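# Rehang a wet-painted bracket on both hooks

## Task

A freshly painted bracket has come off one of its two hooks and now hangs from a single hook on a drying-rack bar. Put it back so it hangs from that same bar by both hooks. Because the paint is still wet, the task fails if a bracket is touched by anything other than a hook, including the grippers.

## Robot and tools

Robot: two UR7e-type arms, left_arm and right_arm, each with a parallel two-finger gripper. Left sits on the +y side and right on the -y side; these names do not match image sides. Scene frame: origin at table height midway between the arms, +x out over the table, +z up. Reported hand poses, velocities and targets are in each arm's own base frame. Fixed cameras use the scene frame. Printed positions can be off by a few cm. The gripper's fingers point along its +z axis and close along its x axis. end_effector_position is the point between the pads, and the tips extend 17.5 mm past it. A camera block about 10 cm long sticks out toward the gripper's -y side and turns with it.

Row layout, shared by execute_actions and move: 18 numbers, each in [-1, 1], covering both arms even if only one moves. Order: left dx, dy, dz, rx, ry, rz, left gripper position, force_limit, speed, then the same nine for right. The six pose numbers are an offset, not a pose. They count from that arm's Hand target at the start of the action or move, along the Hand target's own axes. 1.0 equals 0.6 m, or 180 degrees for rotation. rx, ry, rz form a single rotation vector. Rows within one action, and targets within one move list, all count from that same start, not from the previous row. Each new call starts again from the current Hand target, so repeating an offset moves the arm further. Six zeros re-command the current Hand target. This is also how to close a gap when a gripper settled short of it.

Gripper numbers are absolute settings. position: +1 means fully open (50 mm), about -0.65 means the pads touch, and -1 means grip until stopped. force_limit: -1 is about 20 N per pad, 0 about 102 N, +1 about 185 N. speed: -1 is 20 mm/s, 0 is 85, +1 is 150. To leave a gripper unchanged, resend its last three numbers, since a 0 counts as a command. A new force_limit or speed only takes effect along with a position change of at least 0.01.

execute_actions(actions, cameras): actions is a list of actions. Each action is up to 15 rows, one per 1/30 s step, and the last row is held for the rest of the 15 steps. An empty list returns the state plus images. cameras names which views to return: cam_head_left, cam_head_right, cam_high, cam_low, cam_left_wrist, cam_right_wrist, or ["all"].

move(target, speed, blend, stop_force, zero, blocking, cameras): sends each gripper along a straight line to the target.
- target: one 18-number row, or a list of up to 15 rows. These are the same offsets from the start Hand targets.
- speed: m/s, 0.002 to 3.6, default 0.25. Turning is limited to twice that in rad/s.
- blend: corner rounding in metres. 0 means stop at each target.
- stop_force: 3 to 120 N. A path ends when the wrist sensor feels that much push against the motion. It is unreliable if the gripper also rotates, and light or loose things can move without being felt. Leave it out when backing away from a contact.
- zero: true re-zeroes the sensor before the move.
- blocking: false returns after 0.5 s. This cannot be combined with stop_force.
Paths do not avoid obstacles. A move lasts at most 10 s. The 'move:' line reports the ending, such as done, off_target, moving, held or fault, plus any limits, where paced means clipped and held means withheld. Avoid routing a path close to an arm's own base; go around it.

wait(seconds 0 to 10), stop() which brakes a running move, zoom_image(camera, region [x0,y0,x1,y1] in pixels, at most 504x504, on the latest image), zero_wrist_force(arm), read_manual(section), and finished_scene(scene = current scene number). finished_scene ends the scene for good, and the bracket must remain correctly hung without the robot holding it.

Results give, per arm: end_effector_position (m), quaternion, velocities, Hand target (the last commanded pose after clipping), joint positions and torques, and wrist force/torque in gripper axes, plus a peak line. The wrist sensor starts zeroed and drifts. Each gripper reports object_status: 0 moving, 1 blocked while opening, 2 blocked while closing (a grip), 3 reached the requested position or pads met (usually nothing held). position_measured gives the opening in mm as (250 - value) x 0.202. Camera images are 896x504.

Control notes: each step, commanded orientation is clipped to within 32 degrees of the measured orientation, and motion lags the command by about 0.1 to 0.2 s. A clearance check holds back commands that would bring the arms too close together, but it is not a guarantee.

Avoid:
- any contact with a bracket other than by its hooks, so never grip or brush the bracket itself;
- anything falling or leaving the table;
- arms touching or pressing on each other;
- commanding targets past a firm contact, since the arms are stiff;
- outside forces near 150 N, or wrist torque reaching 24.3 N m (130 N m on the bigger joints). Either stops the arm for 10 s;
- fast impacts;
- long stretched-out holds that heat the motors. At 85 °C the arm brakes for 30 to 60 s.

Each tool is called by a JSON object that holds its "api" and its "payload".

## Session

{"api": "execute_actions", "payload": {"actions": []}}

Scene clock: 0.00 s.
left_arm: end_effector_position=(+0.3971, -0.1705, +0.2348) position_measured=3 object_status=3 end_effector_quat_wxyz=(+0.057, +0.967, -0.011, +0.249) | right_arm: end_effector_position=(+0.2409, +0.2625, +0.0833) position_measured=3 object_status=3 end_effector_quat_wxyz=(+0.148, -0.605, +0.778, +0.086)
Joint positions: left_arm=[-0.925 -2.026 2.348 -2.305 -1.252 0.737] | right_arm=[4.362 -1.248 -2.66 -0.459 1.56 -1.673]
Joint velocities: within noise
Joint torques (N m): no reading
Motor temperatures (°C): left_arm=[28 31 27 35 38 31] | right_arm=[29 30 28 38 40 40]
Wrist force (N): no reading
Wrist torque (N m): no reading
Wrist force, peak (N): no reading
Hand target: left_arm +0.3971, -0.1705, +0.2348; +0.057, +0.967, -0.011, +0.249 | right_arm +0.2409, +0.2625, +0.0833; +0.148, -0.605, +0.778, +0.086
Tool commands: left_gripper/position=+1.0 left_gripper/force_limit=+1.0 left_gripper/speed=+1.0 right_gripper/position=+1.0 right_gripper/force_limit=+1.0 right_gripper/speed=+1.0

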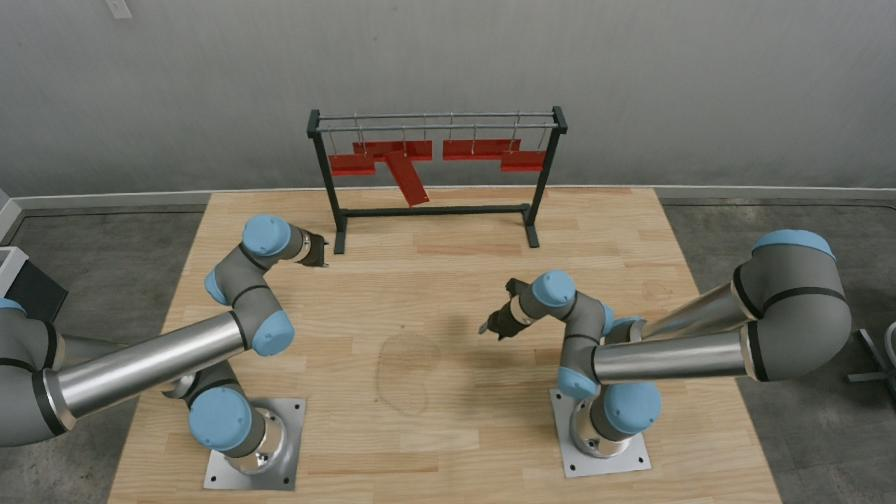

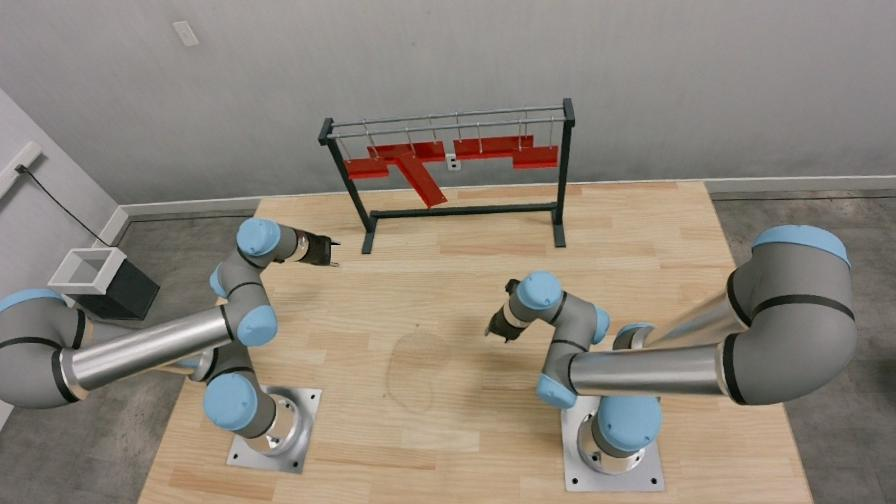

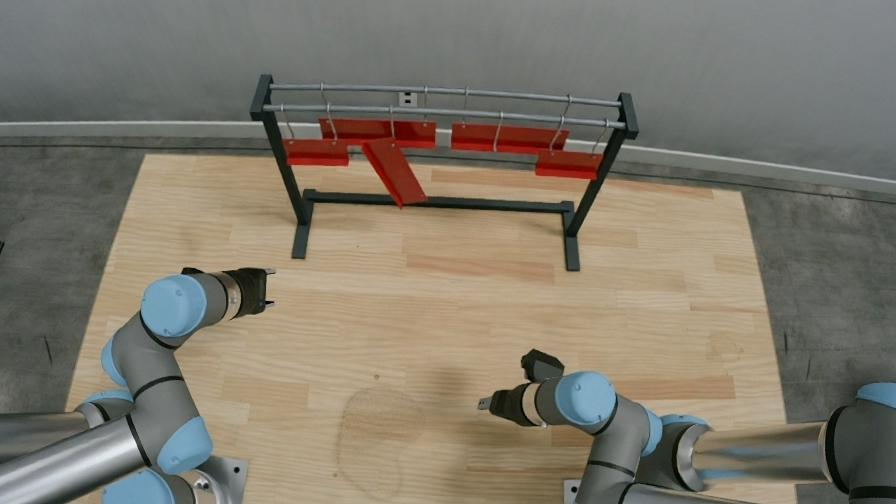

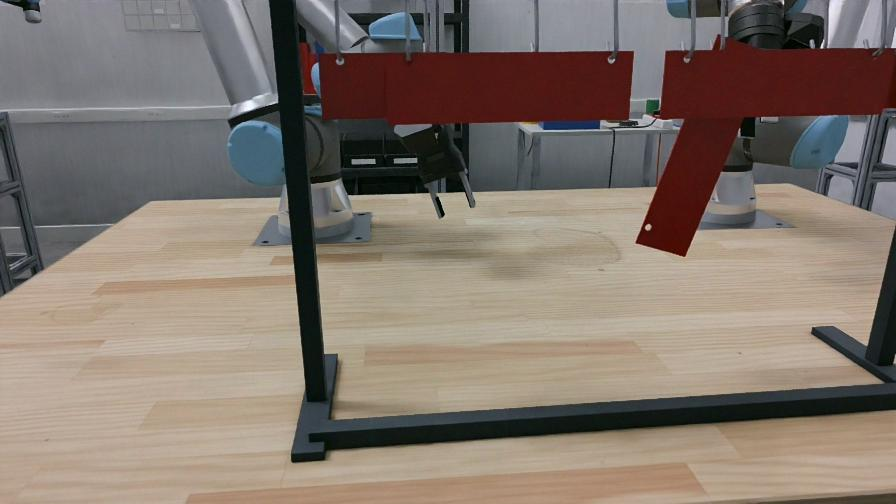

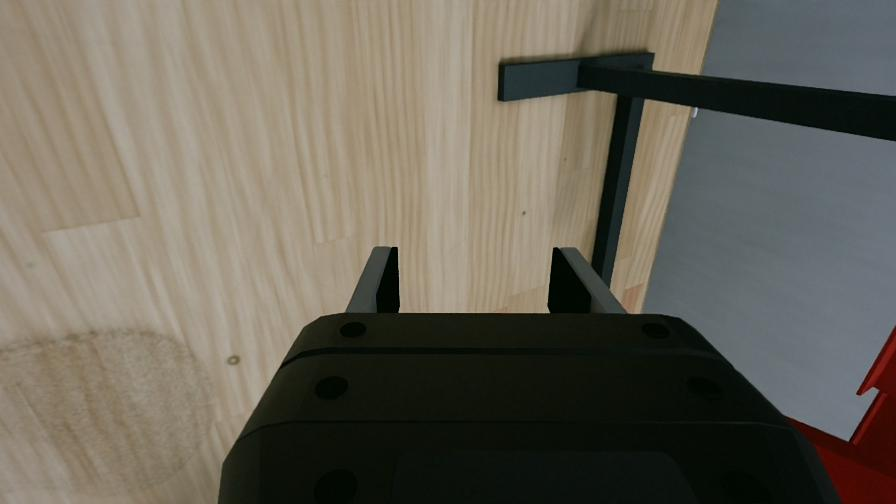

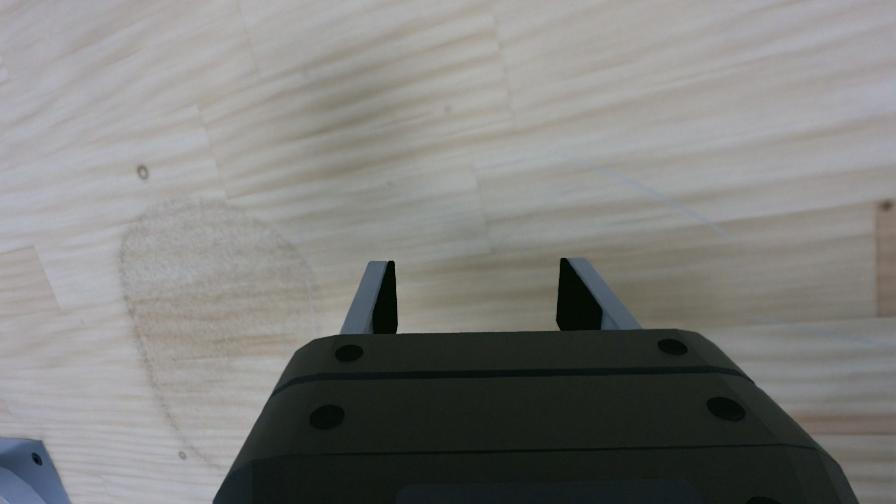

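{"api": "move", "payload": {"target": [0.0721,0.5368,-0.1351,-0.2697,0.2418,-0.3988,1,1,1,0.0472,-0.3127,-0.4750,0.3599,-0.2130,-0.3438,1,1,1], "speed": 0.4, "cameras": ["cam_left_wrist","cam_right_wrist"]}}

{"api": "zoom_image", "payload": {"camera": "cam_right_wrist", "region": [196, 0, 700, 504]}}

Scene clock: 110.33 s.
left_arm: end_effector_position=(+0.3869, -0.3546, +0.3090) position_measured=3 object_status=3 end_effector_quat_wxyz=(+0.374, +0.784, +0.287, +0.404) | right_arm: end_effector_position=(+0.3077, +0.1885, +0.2057) position_measured=3 object_status=3 end_effector_quat_wxyz=(-0.425, +0.694, -0.577, +0.066)
Joint positions: left_arm=[-1.446 -1.79 2.454 -3.093 -0.648 -0.13] | right_arm=[4.409 -0.629 -2.813 -0.457 1.157 -2.238]
Joint torques (N m): left_arm=[-12.36 -0.24 -28.58 -5.31 2.88 1.74] | right_arm=[13.52 -19.56 34.74 1.38 -2.17 2.42]
Wrist force (N): left_arm=[-0.4 0.4 -0.3] | right_arm=[-1.4 0.2 -0.4]
Wrist torque (N m): left_arm=[0.01 -0.06 0.11] | right_arm=[0.06 0.11 -0.28]
Wrist force, peak (N): left_arm=[-1.1 0.9 -0.4] | right_arm=[-0.9 -2.6 -3.6]
Hand target: left_arm +0.3869, -0.3546, +0.3090; +0.374, +0.784, +0.287, +0.404 (not the last commanded pose) | right_arm +0.3077, +0.1885, +0.2057; -0.425, +0.694, -0.577, +0.066 (not the last commanded pose)
Off the commanded pose: left_arm 0.136 m, 39 deg | right_arm 0.185 m, 53 deg.
move: held (right_arm; a check stopped the path), off_target (left_arm; braked when a check withheld steps of right_arm); limits=held
pose unreachable (right arm): on one or more control steps of this call, first in action 0 (counted from 0), this arm could not follow its commanded pose, so it was not sent that pose on those steps. It may still have moved: this result reports where it is.
cause: moving toward the commanded pose would bring two parts of the arm too close to each other (joints 3 (elbow) and 4 (wrist 1) lie between them).
Images, in order (width x height): cam_left_wrist 896x504, cam_right_wrist 896x504.

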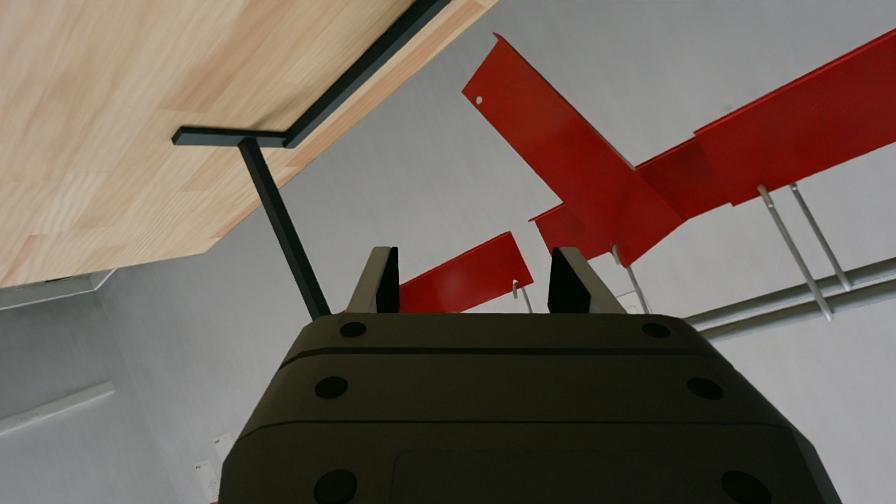

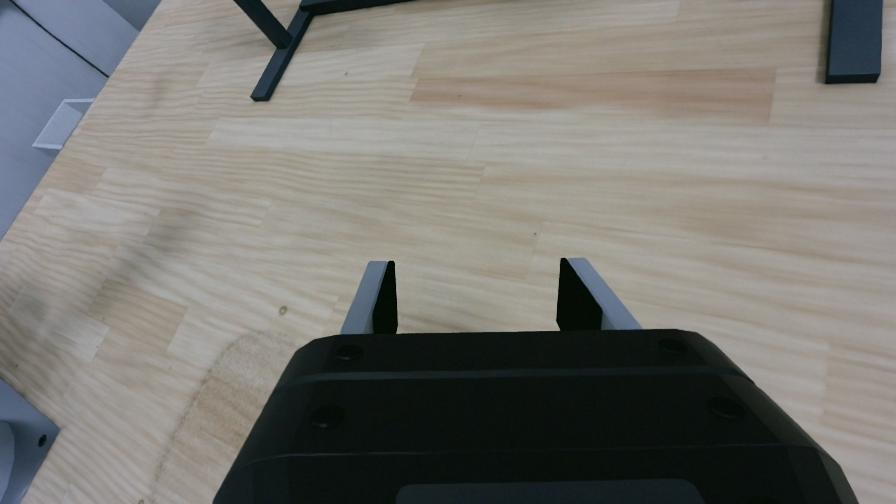

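Scaled by 1.000.

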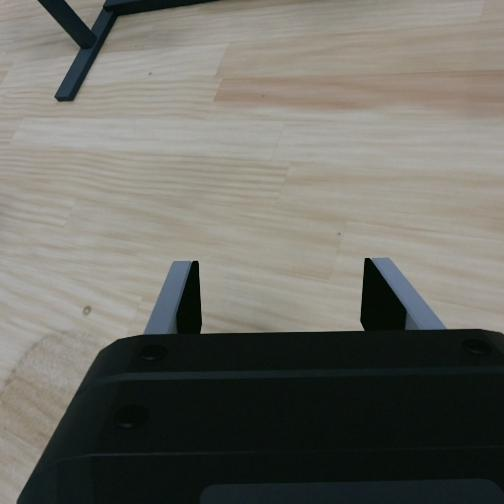

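{"api": "move", "payload": {"target": [[-0.1273,0.1840,0.0308,-0.1097,0.0985,-0.1621,1,1,1,0.1232,-0.3092,0.0,0,0,0,1,1,1],[-0.1273,0.1840,0.0308,-0.1097,0.0985,-0.1621,1,1,1,0.1762,-0.4303,-0.0643,0.1860,-0.1489,-0.1967,1,1,1]], "speed": 0.4, "blend": 0.02, "cameras": ["cam_left_wrist","cam_right_wrist","cam_low"]}}

Scene clock: 165.63 s.
left_arm: end_effector_position=(+0.3800, -0.4800, +0.3600) position_measured=3 object_status=3 end_effector_quat_wxyz=(+0.542, +0.542, +0.454, +0.454) | right_arm: end_effector_position=(+0.5120, +0.0709, +0.3598) position_measured=3 object_status=3 end_effector_quat_wxyz=(+0.681, -0.681, +0.190, -0.190)
Joint positions: left_arm=[-1.59 -1.16 1.999 -3.976 -0.156 -0.004] | right_arm=[3.096 -1.901 -2.131 0.892 2.642 -3.14]
Joint torques (N m): left_arm=[10.58 -21.65 -23.08 -2.4 -1.7 1.78] | right_arm=[-13.59 25.42 24.96 3.63 1.82 2.65]
Wrist force (N): left_arm=[-1.6 0.5 -1.4] | right_arm=[-1.2 -0.2 -1.1]
Wrist torque (N m): left_arm=[-0.02 -0.01 -0.02] | right_arm=[-0.10 -0.20 -0.38]
Wrist force, peak (N): left_arm=[-2.6 0.2 -1.7] | right_arm=[-1.6 1.6 -0.4]
Hand target: left_arm +0.3800, -0.4800, +0.3600; +0.542, +0.542, +0.454, +0.454 | right_arm +0.5121, +0.0709, +0.3598; +0.681, -0.681, +0.190, -0.190
Off the commanded pose: left_arm 0.000 m, 0 deg | right_arm 0.000 m, 0 deg.
move: done
Images, in order (width x height): cam_low 896x504, cam_left_wrist 896x504, cam_right_wrist 896x504.

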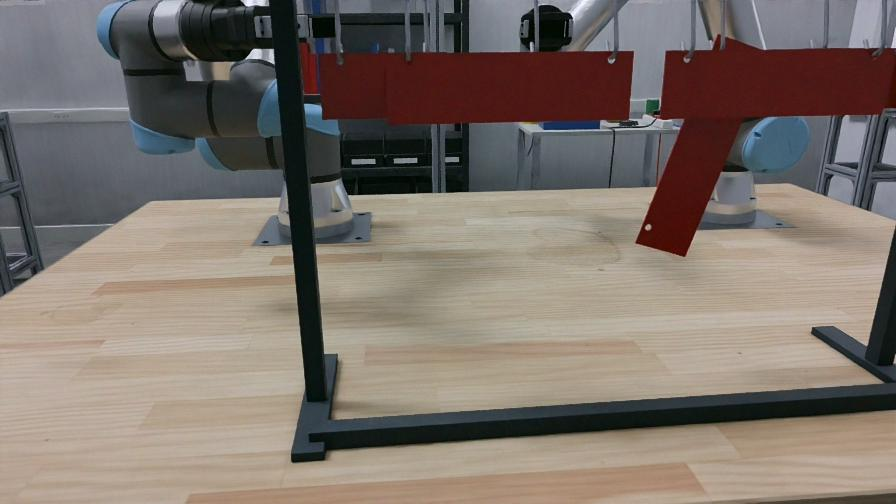

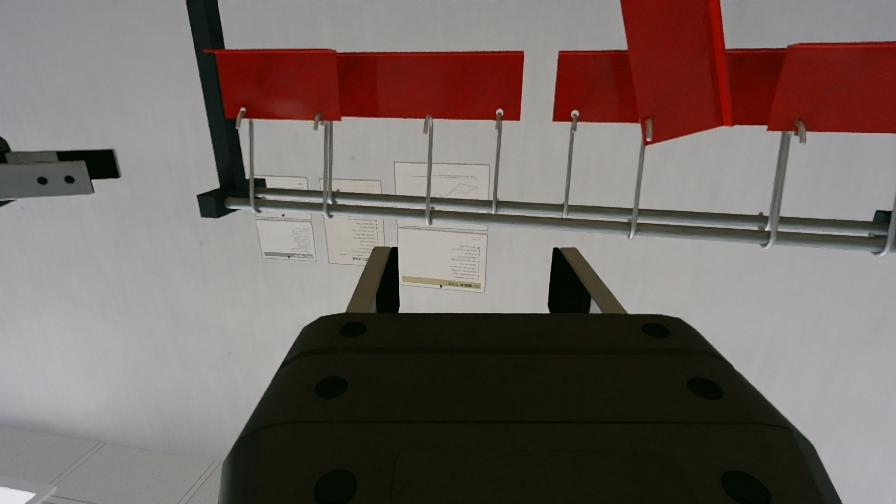

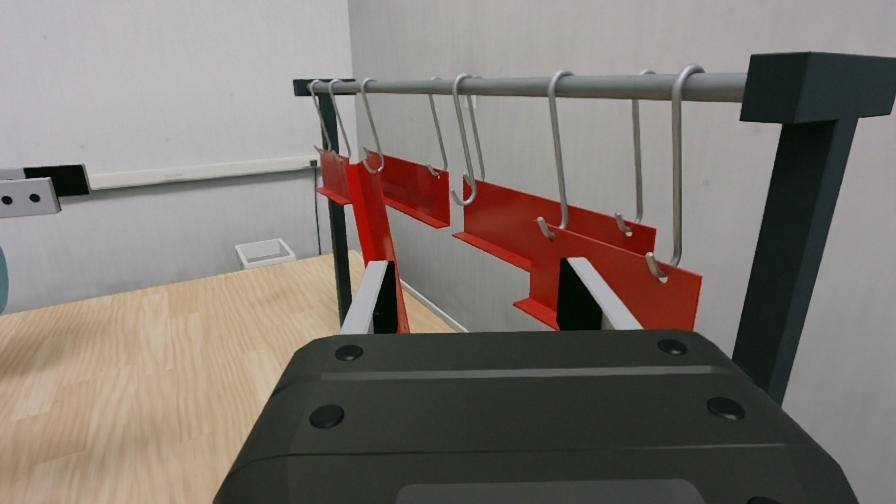

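{"api": "zoom_image", "payload": {"camera": "cam_left_wrist", "region": [370, 80, 690, 260]}}

{"api": "zoom_image", "payload": {"camera": "cam_right_wrist", "region": [340, 50, 740, 275]}}

{"api": "zoom_image", "payload": {"camera": "cam_low", "region": [480, 0, 800, 270]}}

Scaled by 1.575.

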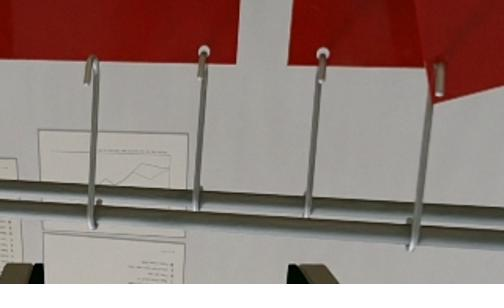

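Scaled by 1.260.

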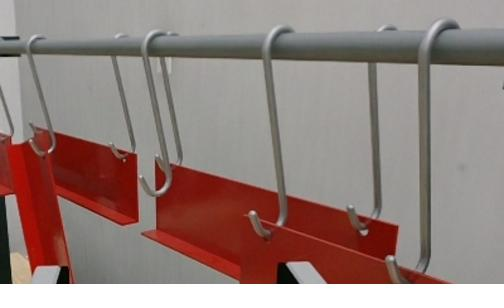

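Scaled by 1.575.

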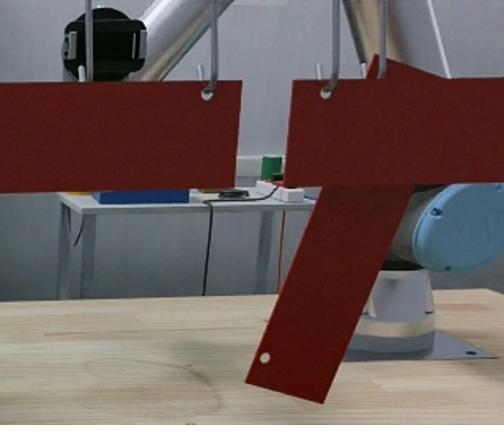

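{"api": "zoom_image", "payload": {"camera": "cam_right_wrist", "region": [430, 50, 600, 220]}}

{"api": "zoom_image", "payload": {"camera": "cam_left_wrist", "region": [390, 90, 510, 250]}}

{"api": "zoom_image", "payload": {"camera": "cam_left_wrist", "region": [580, 90, 700, 250]}}

Scaled by 2.965.

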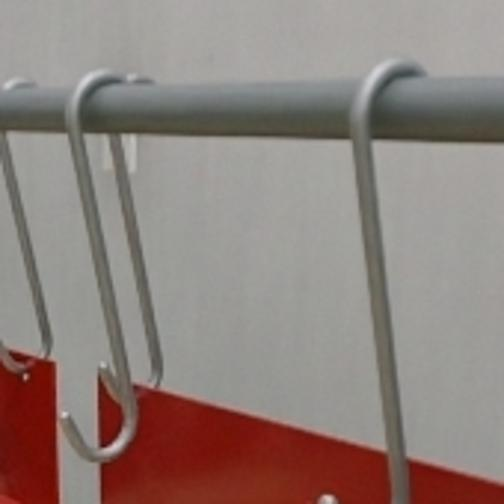

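Scaled by 3.150.

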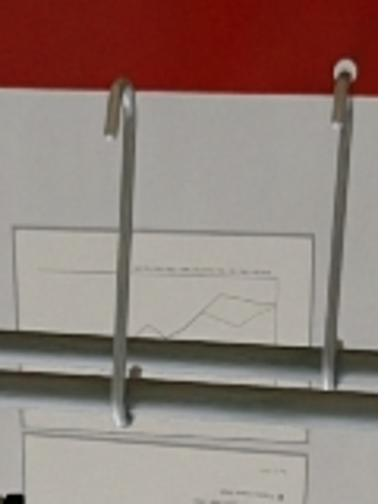

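Scaled by 3.150.

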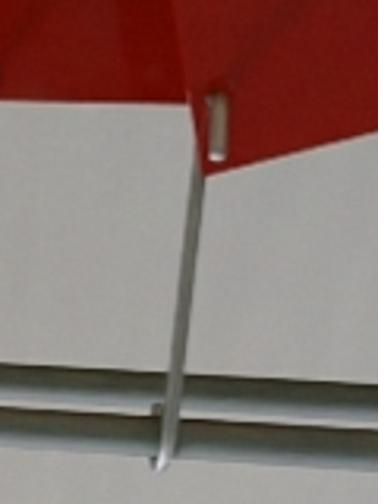

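{"api": "move", "payload": {"target": [0.0008,0.0742,0.2897,0.0800,-0.0674,0.0380,1,1,1,0,0,0,0,0,0,1,1,1], "speed": 0.25, "cameras": ["cam_left_wrist","cam_right_wrist"]}}

{"api": "zoom_image", "payload": {"camera": "cam_left_wrist", "region": [380, 40, 580, 290]}}

{"api": "zoom_image", "payload": {"camera": "cam_right_wrist", "region": [340, 50, 600, 275]}}

Scene clock: 294.50 s.
left_arm: end_effector_position=(+0.5513, -0.5098, +0.4044) position_measured=3 object_status=3 end_effector_quat_wxyz=(+0.487, +0.676, +0.415, +0.366) | right_arm: end_effector_position=(+0.5121, +0.0709, +0.3598) position_measured=3 object_status=3 end_effector_quat_wxyz=(+0.681, -0.681, +0.190, -0.190)
Joint positions: left_arm=[-1.176 -1.263 1.766 -3.277 -0.805 -0.167] | right_arm=[3.096 -1.901 -2.131 0.893 2.642 -3.139]
Joint torques (N m): left_arm=[10.8 -24.02 -29.45 -1.15 -1.11 -1.6] | right_arm=[-13.3 26.1 25.01 3.6 1.75 2.41]
Wrist force (N): left_arm=[-0.9 0.1 -1.1] | right_arm=[-1.4 -0.4 -1.1]
Wrist torque (N m): left_arm=[-0.03 -0.01 0.10] | right_arm=[-0.12 -0.17 -0.39]
Wrist force, peak (N): left_arm=[-1.9 -0.5 -3.5] | right_arm=[-1.4 -0.4 -1.3]
Hand target: left_arm +0.5513, -0.5098, +0.4044; +0.487, +0.676, +0.415, +0.366 | right_arm +0.5121, +0.0709, +0.3598; +0.681, -0.681, +0.190, -0.190
Off the commanded pose: left_arm 0.000 m, 0 deg | right_arm 0.000 m, 0 deg.
move: done
Images, in order (width x height): cam_left_wrist 896x504, cam_right_wrist 896x504.

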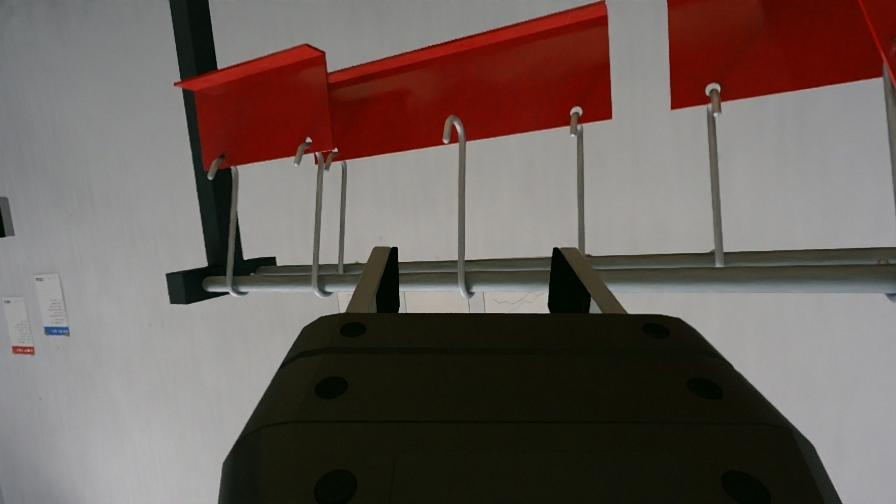

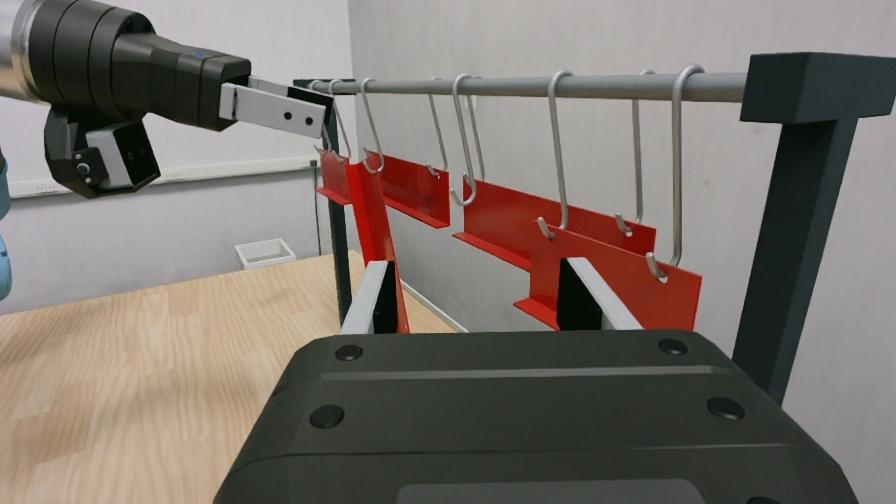

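Scaled by 2.016.

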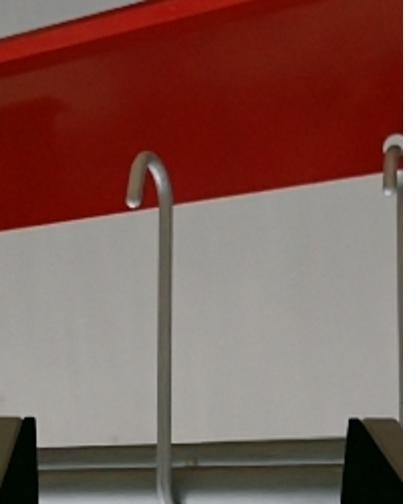

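Scaled by 1.938.

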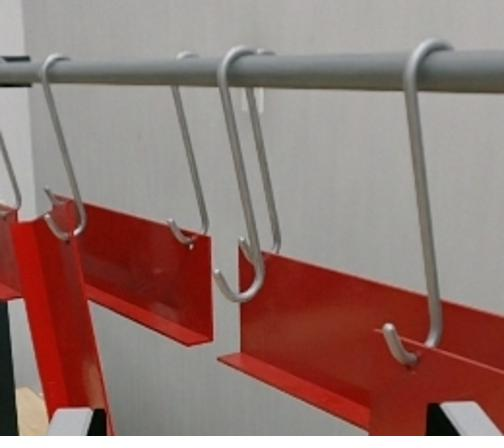

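{"api": "move", "payload": {"target": [-0.0023,0,0.1333,0,0,0,1,1,1,0,0,0,0,0,0,1,1,1], "speed": 0.15, "cameras": ["cam_left_wrist","cam_right_wrist"]}}

{"api": "zoom_image", "payload": {"camera": "cam_left_wrist", "region": [390, 0, 560, 300]}}

{"api": "zoom_image", "payload": {"camera": "cam_right_wrist", "region": [380, 50, 520, 230]}}

Scene clock: 335.43 s.
left_arm: end_effector_position=(+0.6225, -0.5394, +0.3836) position_measured=3 object_status=3 end_effector_quat_wxyz=(+0.487, +0.676, +0.415, +0.366) | right_arm: end_effector_position=(+0.5121, +0.0709, +0.3598) position_measured=3 object_status=3 end_effector_quat_wxyz=(+0.681, -0.681, +0.190, -0.190)
Joint positions: left_arm=[-1.081 -1.087 1.569 -3.285 -0.895 -0.123] | right_arm=[3.096 -1.901 -2.131 0.893 2.642 -3.139]
Joint torques (N m): left_arm=[10.22 -32.12 -30.4 -1.11 -1.16 1.59] | right_arm=[-13.57 26.42 24.84 3.47 1.73 2.52]
Wrist force (N): left_arm=[-1.3 0.2 -1.2] | right_arm=[-1.4 -0.4 -1.2]
Wrist torque (N m): left_arm=[-0.03 0.02 0.01] | right_arm=[-0.13 -0.17 -0.38]
Wrist force, peak (N): left_arm=[-1.2 0.4 -2.5] | right_arm=[-1.6 -0.4 -1.4]
Hand target: left_arm +0.6226, -0.5395, +0.3836; +0.487, +0.676, +0.415, +0.366 | right_arm +0.5121, +0.0709, +0.3598; +0.681, -0.681, +0.190, -0.190
Off the commanded pose: left_arm 0.000 m, 0 deg | right_arm 0.000 m, 0 deg.
move: done
Images, in order (width x height): cam_left_wrist 896x504, cam_right_wrist 896x504.

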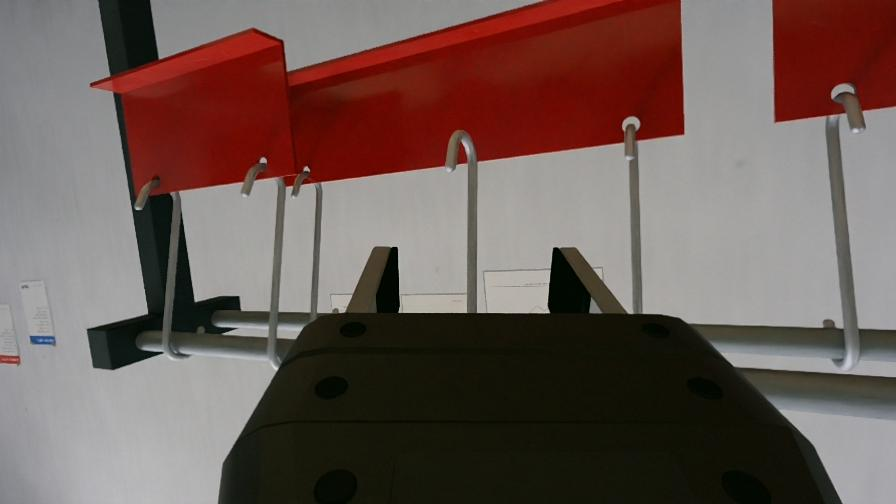

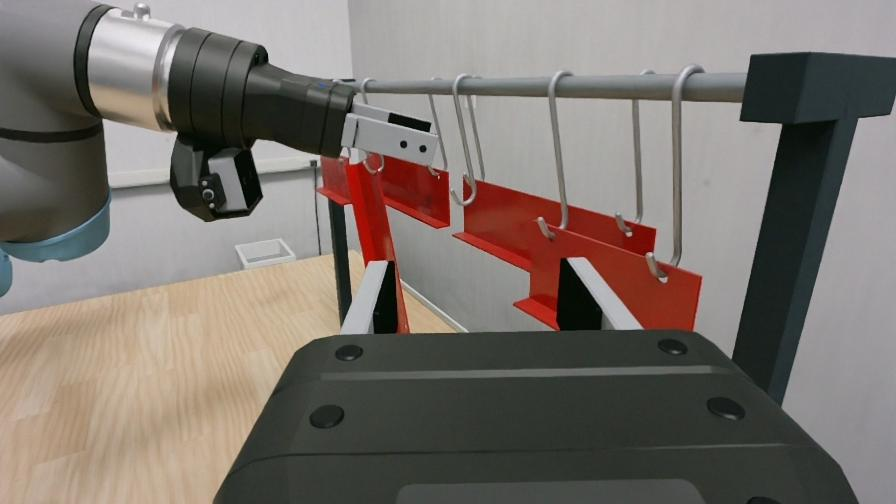

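Scaled by 1.680.

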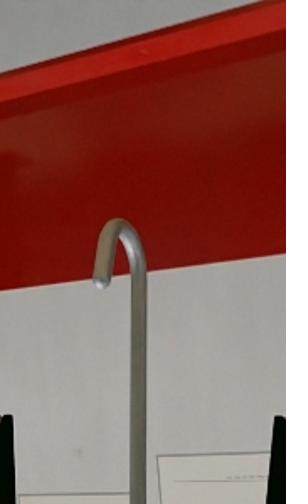

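Scaled by 2.800.

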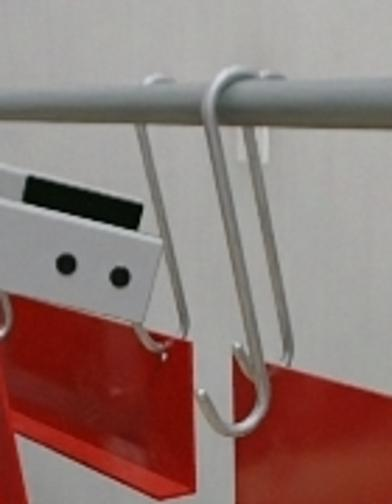

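{"api": "move", "payload": {"target": [0,0,0.0767,0,0,0,1,1,1,0,0,0,0,0,0,1,1,1], "speed": 0.06, "stop_force": 8, "cameras": ["cam_left_wrist","cam_right_wrist"]}}

{"api": "zoom_image", "payload": {"camera": "cam_left_wrist", "region": [340, 40, 620, 320]}}

{"api": "zoom_image", "payload": {"camera": "cam_right_wrist", "region": [380, 50, 520, 230]}}

Scene clock: 407.13 s.
left_arm: end_effector_position=(+0.6640, -0.5558, +0.3716) position_measured=3 object_status=3 end_effector_quat_wxyz=(+0.487, +0.676, +0.415, +0.366) | right_arm: end_effector_position=(+0.5121, +0.0709, +0.3598) position_measured=3 object_status=3 end_effector_quat_wxyz=(+0.681, -0.681, +0.190, -0.190)
Joint positions: left_arm=[-1.034 -0.985 1.44 -3.269 -0.939 -0.104] | right_arm=[3.096 -1.901 -2.131 0.893 2.642 -3.139]
Joint torques (N m): left_arm=[10.29 -35.38 -30.73 -1.08 -1.11 1.65] | right_arm=[-13.14 27.39 24 3.42 1.88 2.46]
Wrist force (N): left_arm=[-1.4 0.2 -0.9] | right_arm=[-1.2 -0.3 -1.2]
Wrist torque (N m): left_arm=[0.00 0.04 0.01] | right_arm=[-0.12 -0.21 -0.38]
Wrist force, peak (N): left_arm=[-1.3 0.1 -1.8] | right_arm=[-1.5 -0.4 -1.3]
Hand target: left_arm +0.6640, -0.5558, +0.3716; +0.487, +0.676, +0.415, +0.366 | right_arm +0.5121, +0.0709, +0.3598; +0.681, -0.681, +0.190, -0.190
Off the commanded pose: left_arm 0.000 m, 0 deg | right_arm 0.000 m, 0 deg.
move: done
Images, in order (width x height): cam_left_wrist 896x504, cam_right_wrist 896x504.

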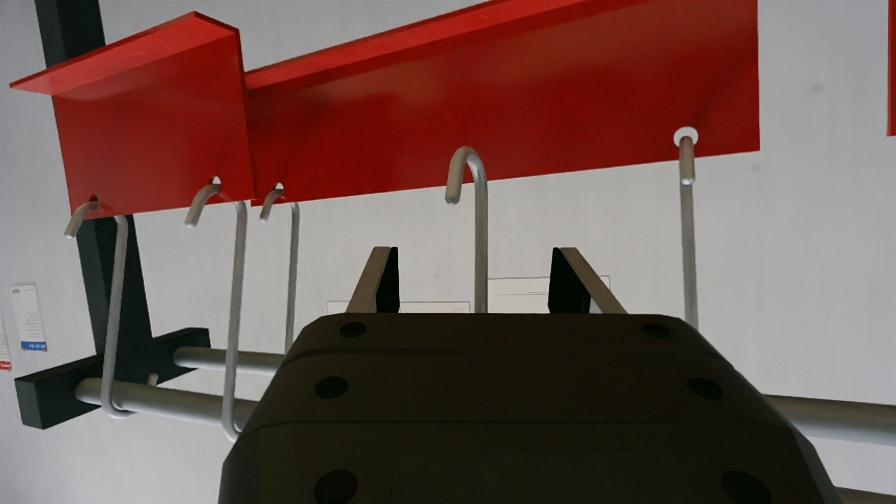

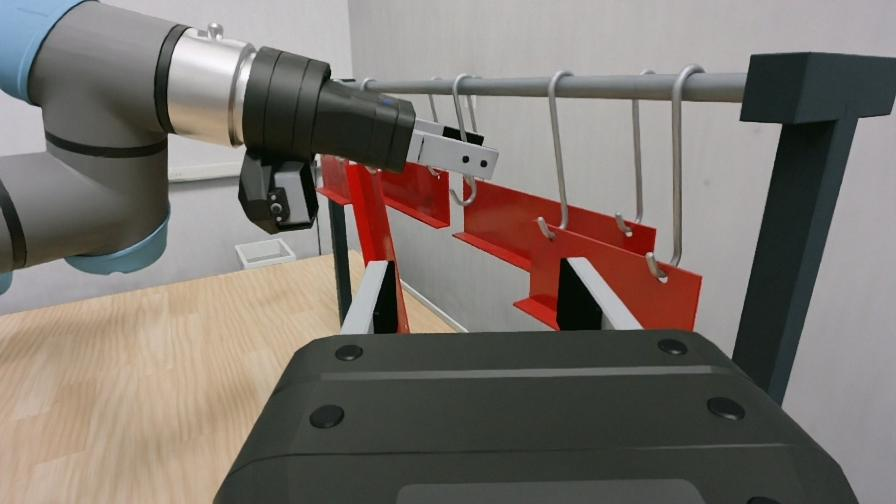

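Scaled by 1.800.

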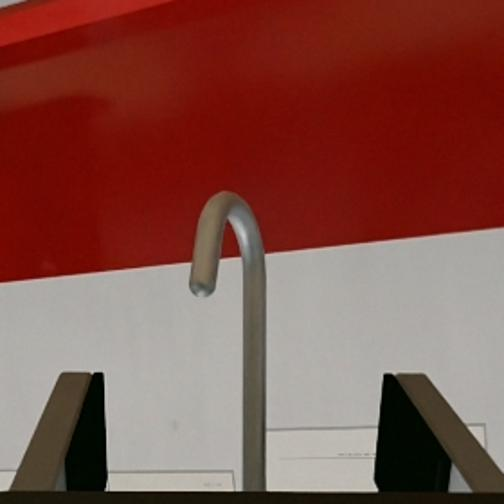

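Scaled by 2.800.

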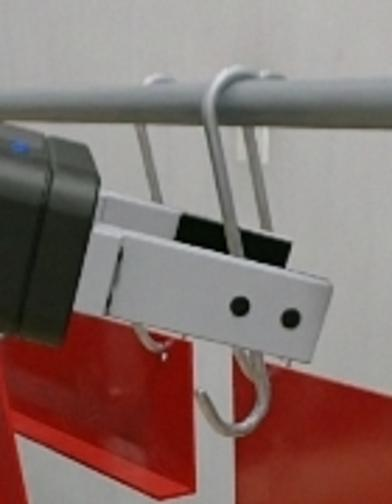

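{"api": "move", "payload": {"target": [0,0,0,0,0,0,-1,0.2,-0.7,0,0,0,0,0,0,1,1,1], "cameras": ["cam_left_wrist","cam_right_wrist"]}}

{"api": "zoom_image", "payload": {"camera": "cam_left_wrist", "region": [380, 110, 580, 310]}}

{"api": "zoom_image", "payload": {"camera": "cam_right_wrist", "region": [380, 50, 520, 230]}}

Scene clock: 416.40 s.
left_arm: end_effector_position=(+0.6640, -0.5558, +0.3716) position_measured=241 object_status=2 end_effector_quat_wxyz=(+0.487, +0.676, +0.415, +0.366) | right_arm: end_effector_position=(+0.5121, +0.0709, +0.3598) position_measured=3 object_status=3 end_effector_quat_wxyz=(+0.681, -0.681, +0.190, -0.190)
Joint positions: left_arm=[-1.034 -0.985 1.44 -3.269 -0.939 -0.104] | right_arm=[3.096 -1.901 -2.131 0.893 2.642 -3.139]
Joint torques (N m): left_arm=[9.93 -35.62 -30.38 -1.3 -0.62 1.62] | right_arm=[-12.78 27.43 23.9 3.42 1.78 2.46]
Wrist force (N): left_arm=[-1.3 0.3 -1.2] | right_arm=[-1.3 -0.5 -1.3]
Wrist torque (N m): left_arm=[0.00 0.04 0.01] | right_arm=[-0.14 -0.19 -0.39]
Wrist force, peak (N): left_arm=[-1.8 0.4 -1.2] | right_arm=[-1.4 -0.5 -1.4]
Hand target: left_arm +0.6640, -0.5558, +0.3716; +0.487, +0.676, +0.415, +0.366 | right_arm +0.5121, +0.0709, +0.3598; +0.681, -0.681, +0.190, -0.190
Off the commanded pose: left_arm 0.000 m, 0 deg | right_arm 0.000 m, 0 deg.
move: done
Images, in order (width x height): cam_left_wrist 896x504, cam_right_wrist 896x504.

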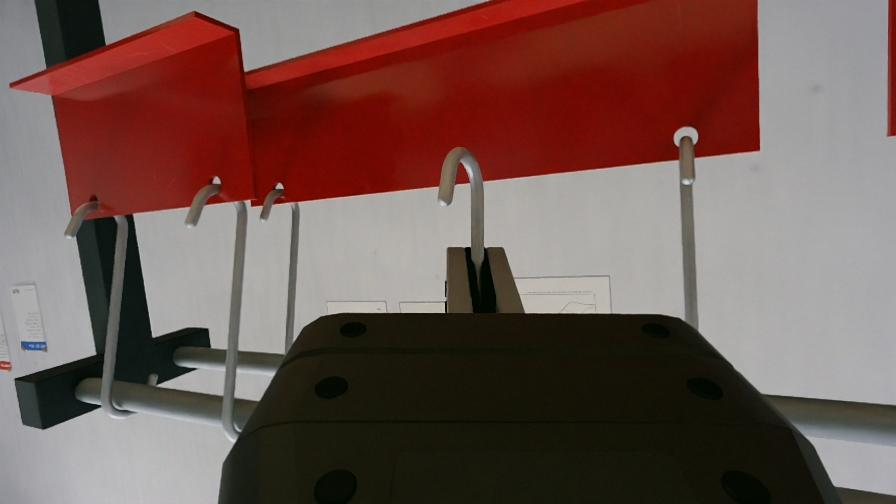

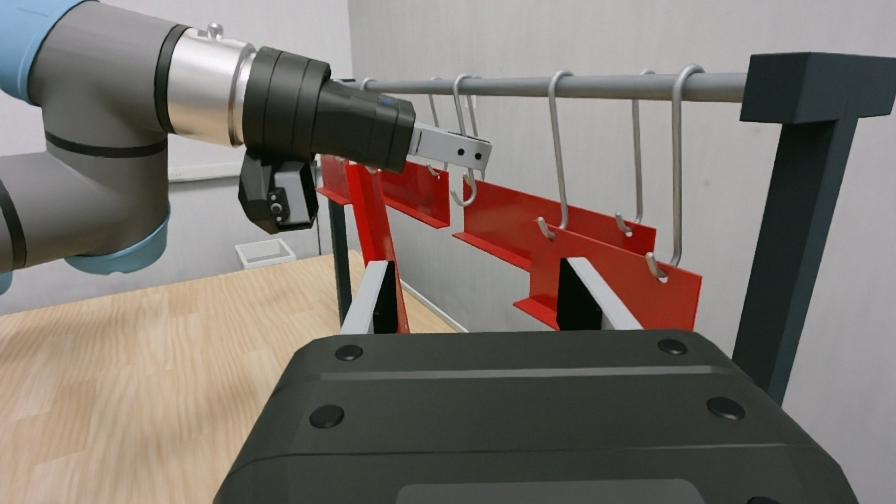

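Scaled by 2.520.

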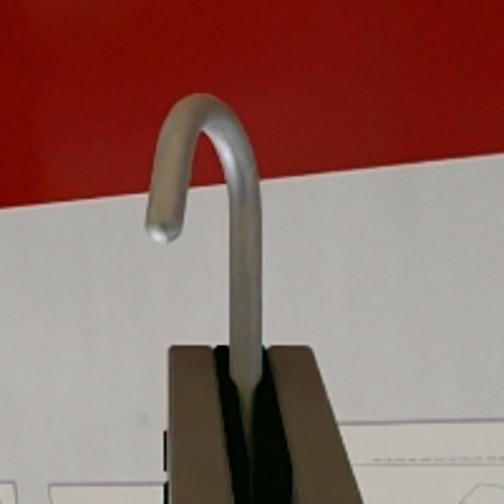

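Scaled by 2.800.

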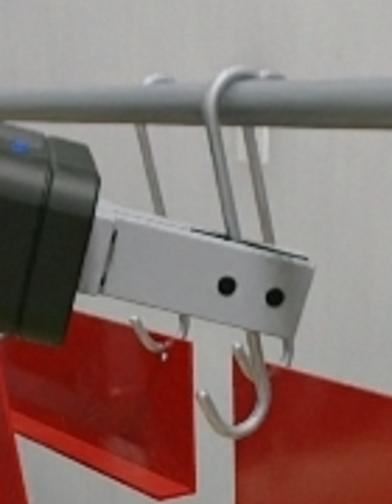

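{"api": "move", "payload": {"target": [[0,0.0326,-0.0167,0,0,0,-1,0.2,-0.7,0,0,0,0,0,0,1,1,1],[-0.0579,0.0064,-0.1339,0,0,0,-1,0.2,-0.7,0,0,0,0,0,0,1,1,1]], "speed": [0.06,0.15], "cameras": ["cam_left_wrist","cam_right_wrist","cam_low"]}}

{"api": "zoom_image", "payload": {"camera": "cam_left_wrist", "region": [380, 110, 580, 310]}}

Scene clock: 561.80 s.
left_arm: end_effector_position=(+0.5792, -0.5599, +0.3930) position_measured=241 object_status=2 end_effector_quat_wxyz=(+0.487, +0.676, +0.415, +0.366) | right_arm: end_effector_position=(+0.5121, +0.0709, +0.3598) position_measured=3 object_status=3 end_effector_quat_wxyz=(+0.681, -0.681, +0.190, -0.190)
Joint positions: left_arm=[-1.164 -1.127 1.602 -3.252 -0.816 -0.161] | right_arm=[3.096 -1.901 -2.131 0.893 2.642 -3.139]
Joint torques (N m): left_arm=[-12.1 -49.02 -15.51 -4.97 2.35 -1.59] | right_arm=[-12.4 26.92 23.88 3.13 1.83 2.35]
Wrist force (N): left_arm=[-1.2 -0.1 -1.2] | right_arm=[-1.2 -0.5 -1.1]
Wrist torque (N m): left_arm=[-0.05 0.02 0.12] | right_arm=[-0.15 -0.21 -0.38]
Wrist force, peak (N): left_arm=[-1.9 -0.6 -2.2] | right_arm=[-1.6 -0.6 -1.3]
Hand target: left_arm +0.5791, -0.5599, +0.3930; +0.487, +0.676, +0.415, +0.366 | right_arm +0.5121, +0.0709, +0.3598; +0.681, -0.681, +0.190, -0.190
Off the commanded pose: left_arm 0.000 m, 0 deg | right_arm 0.000 m, 0 deg.
move: done
Images, in order (width x height): cam_low 896x504, cam_left_wrist 896x504, cam_right_wrist 896x504.

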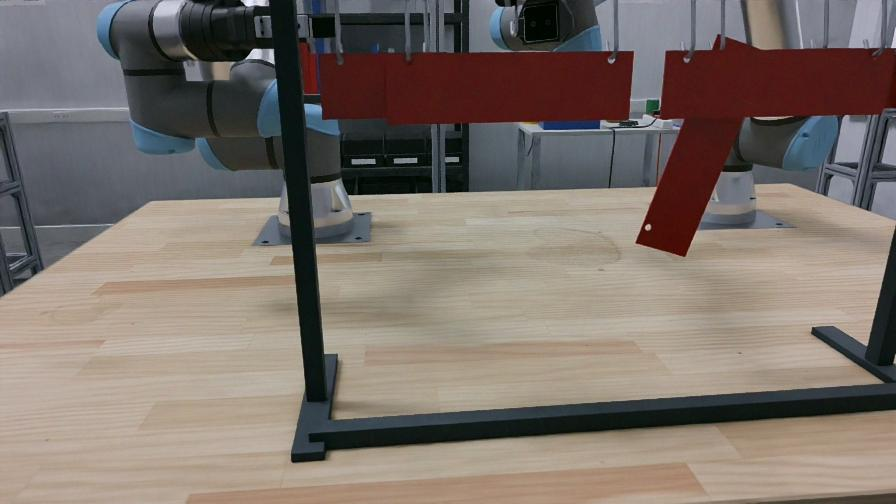

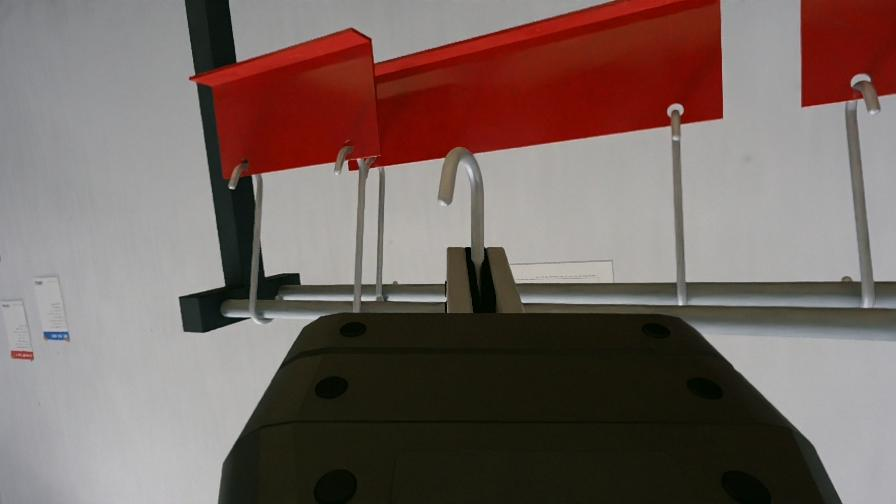

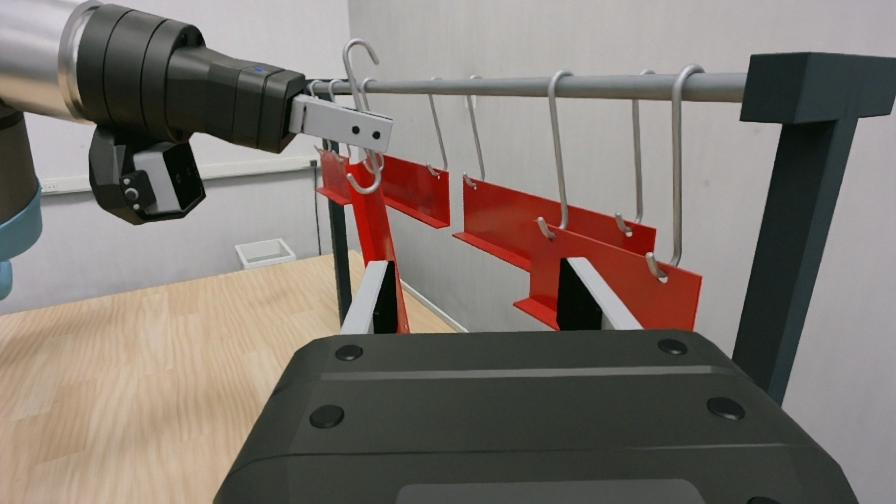

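Scaled by 2.520.

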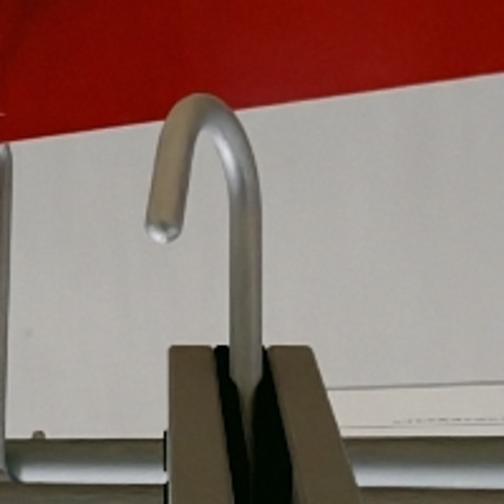

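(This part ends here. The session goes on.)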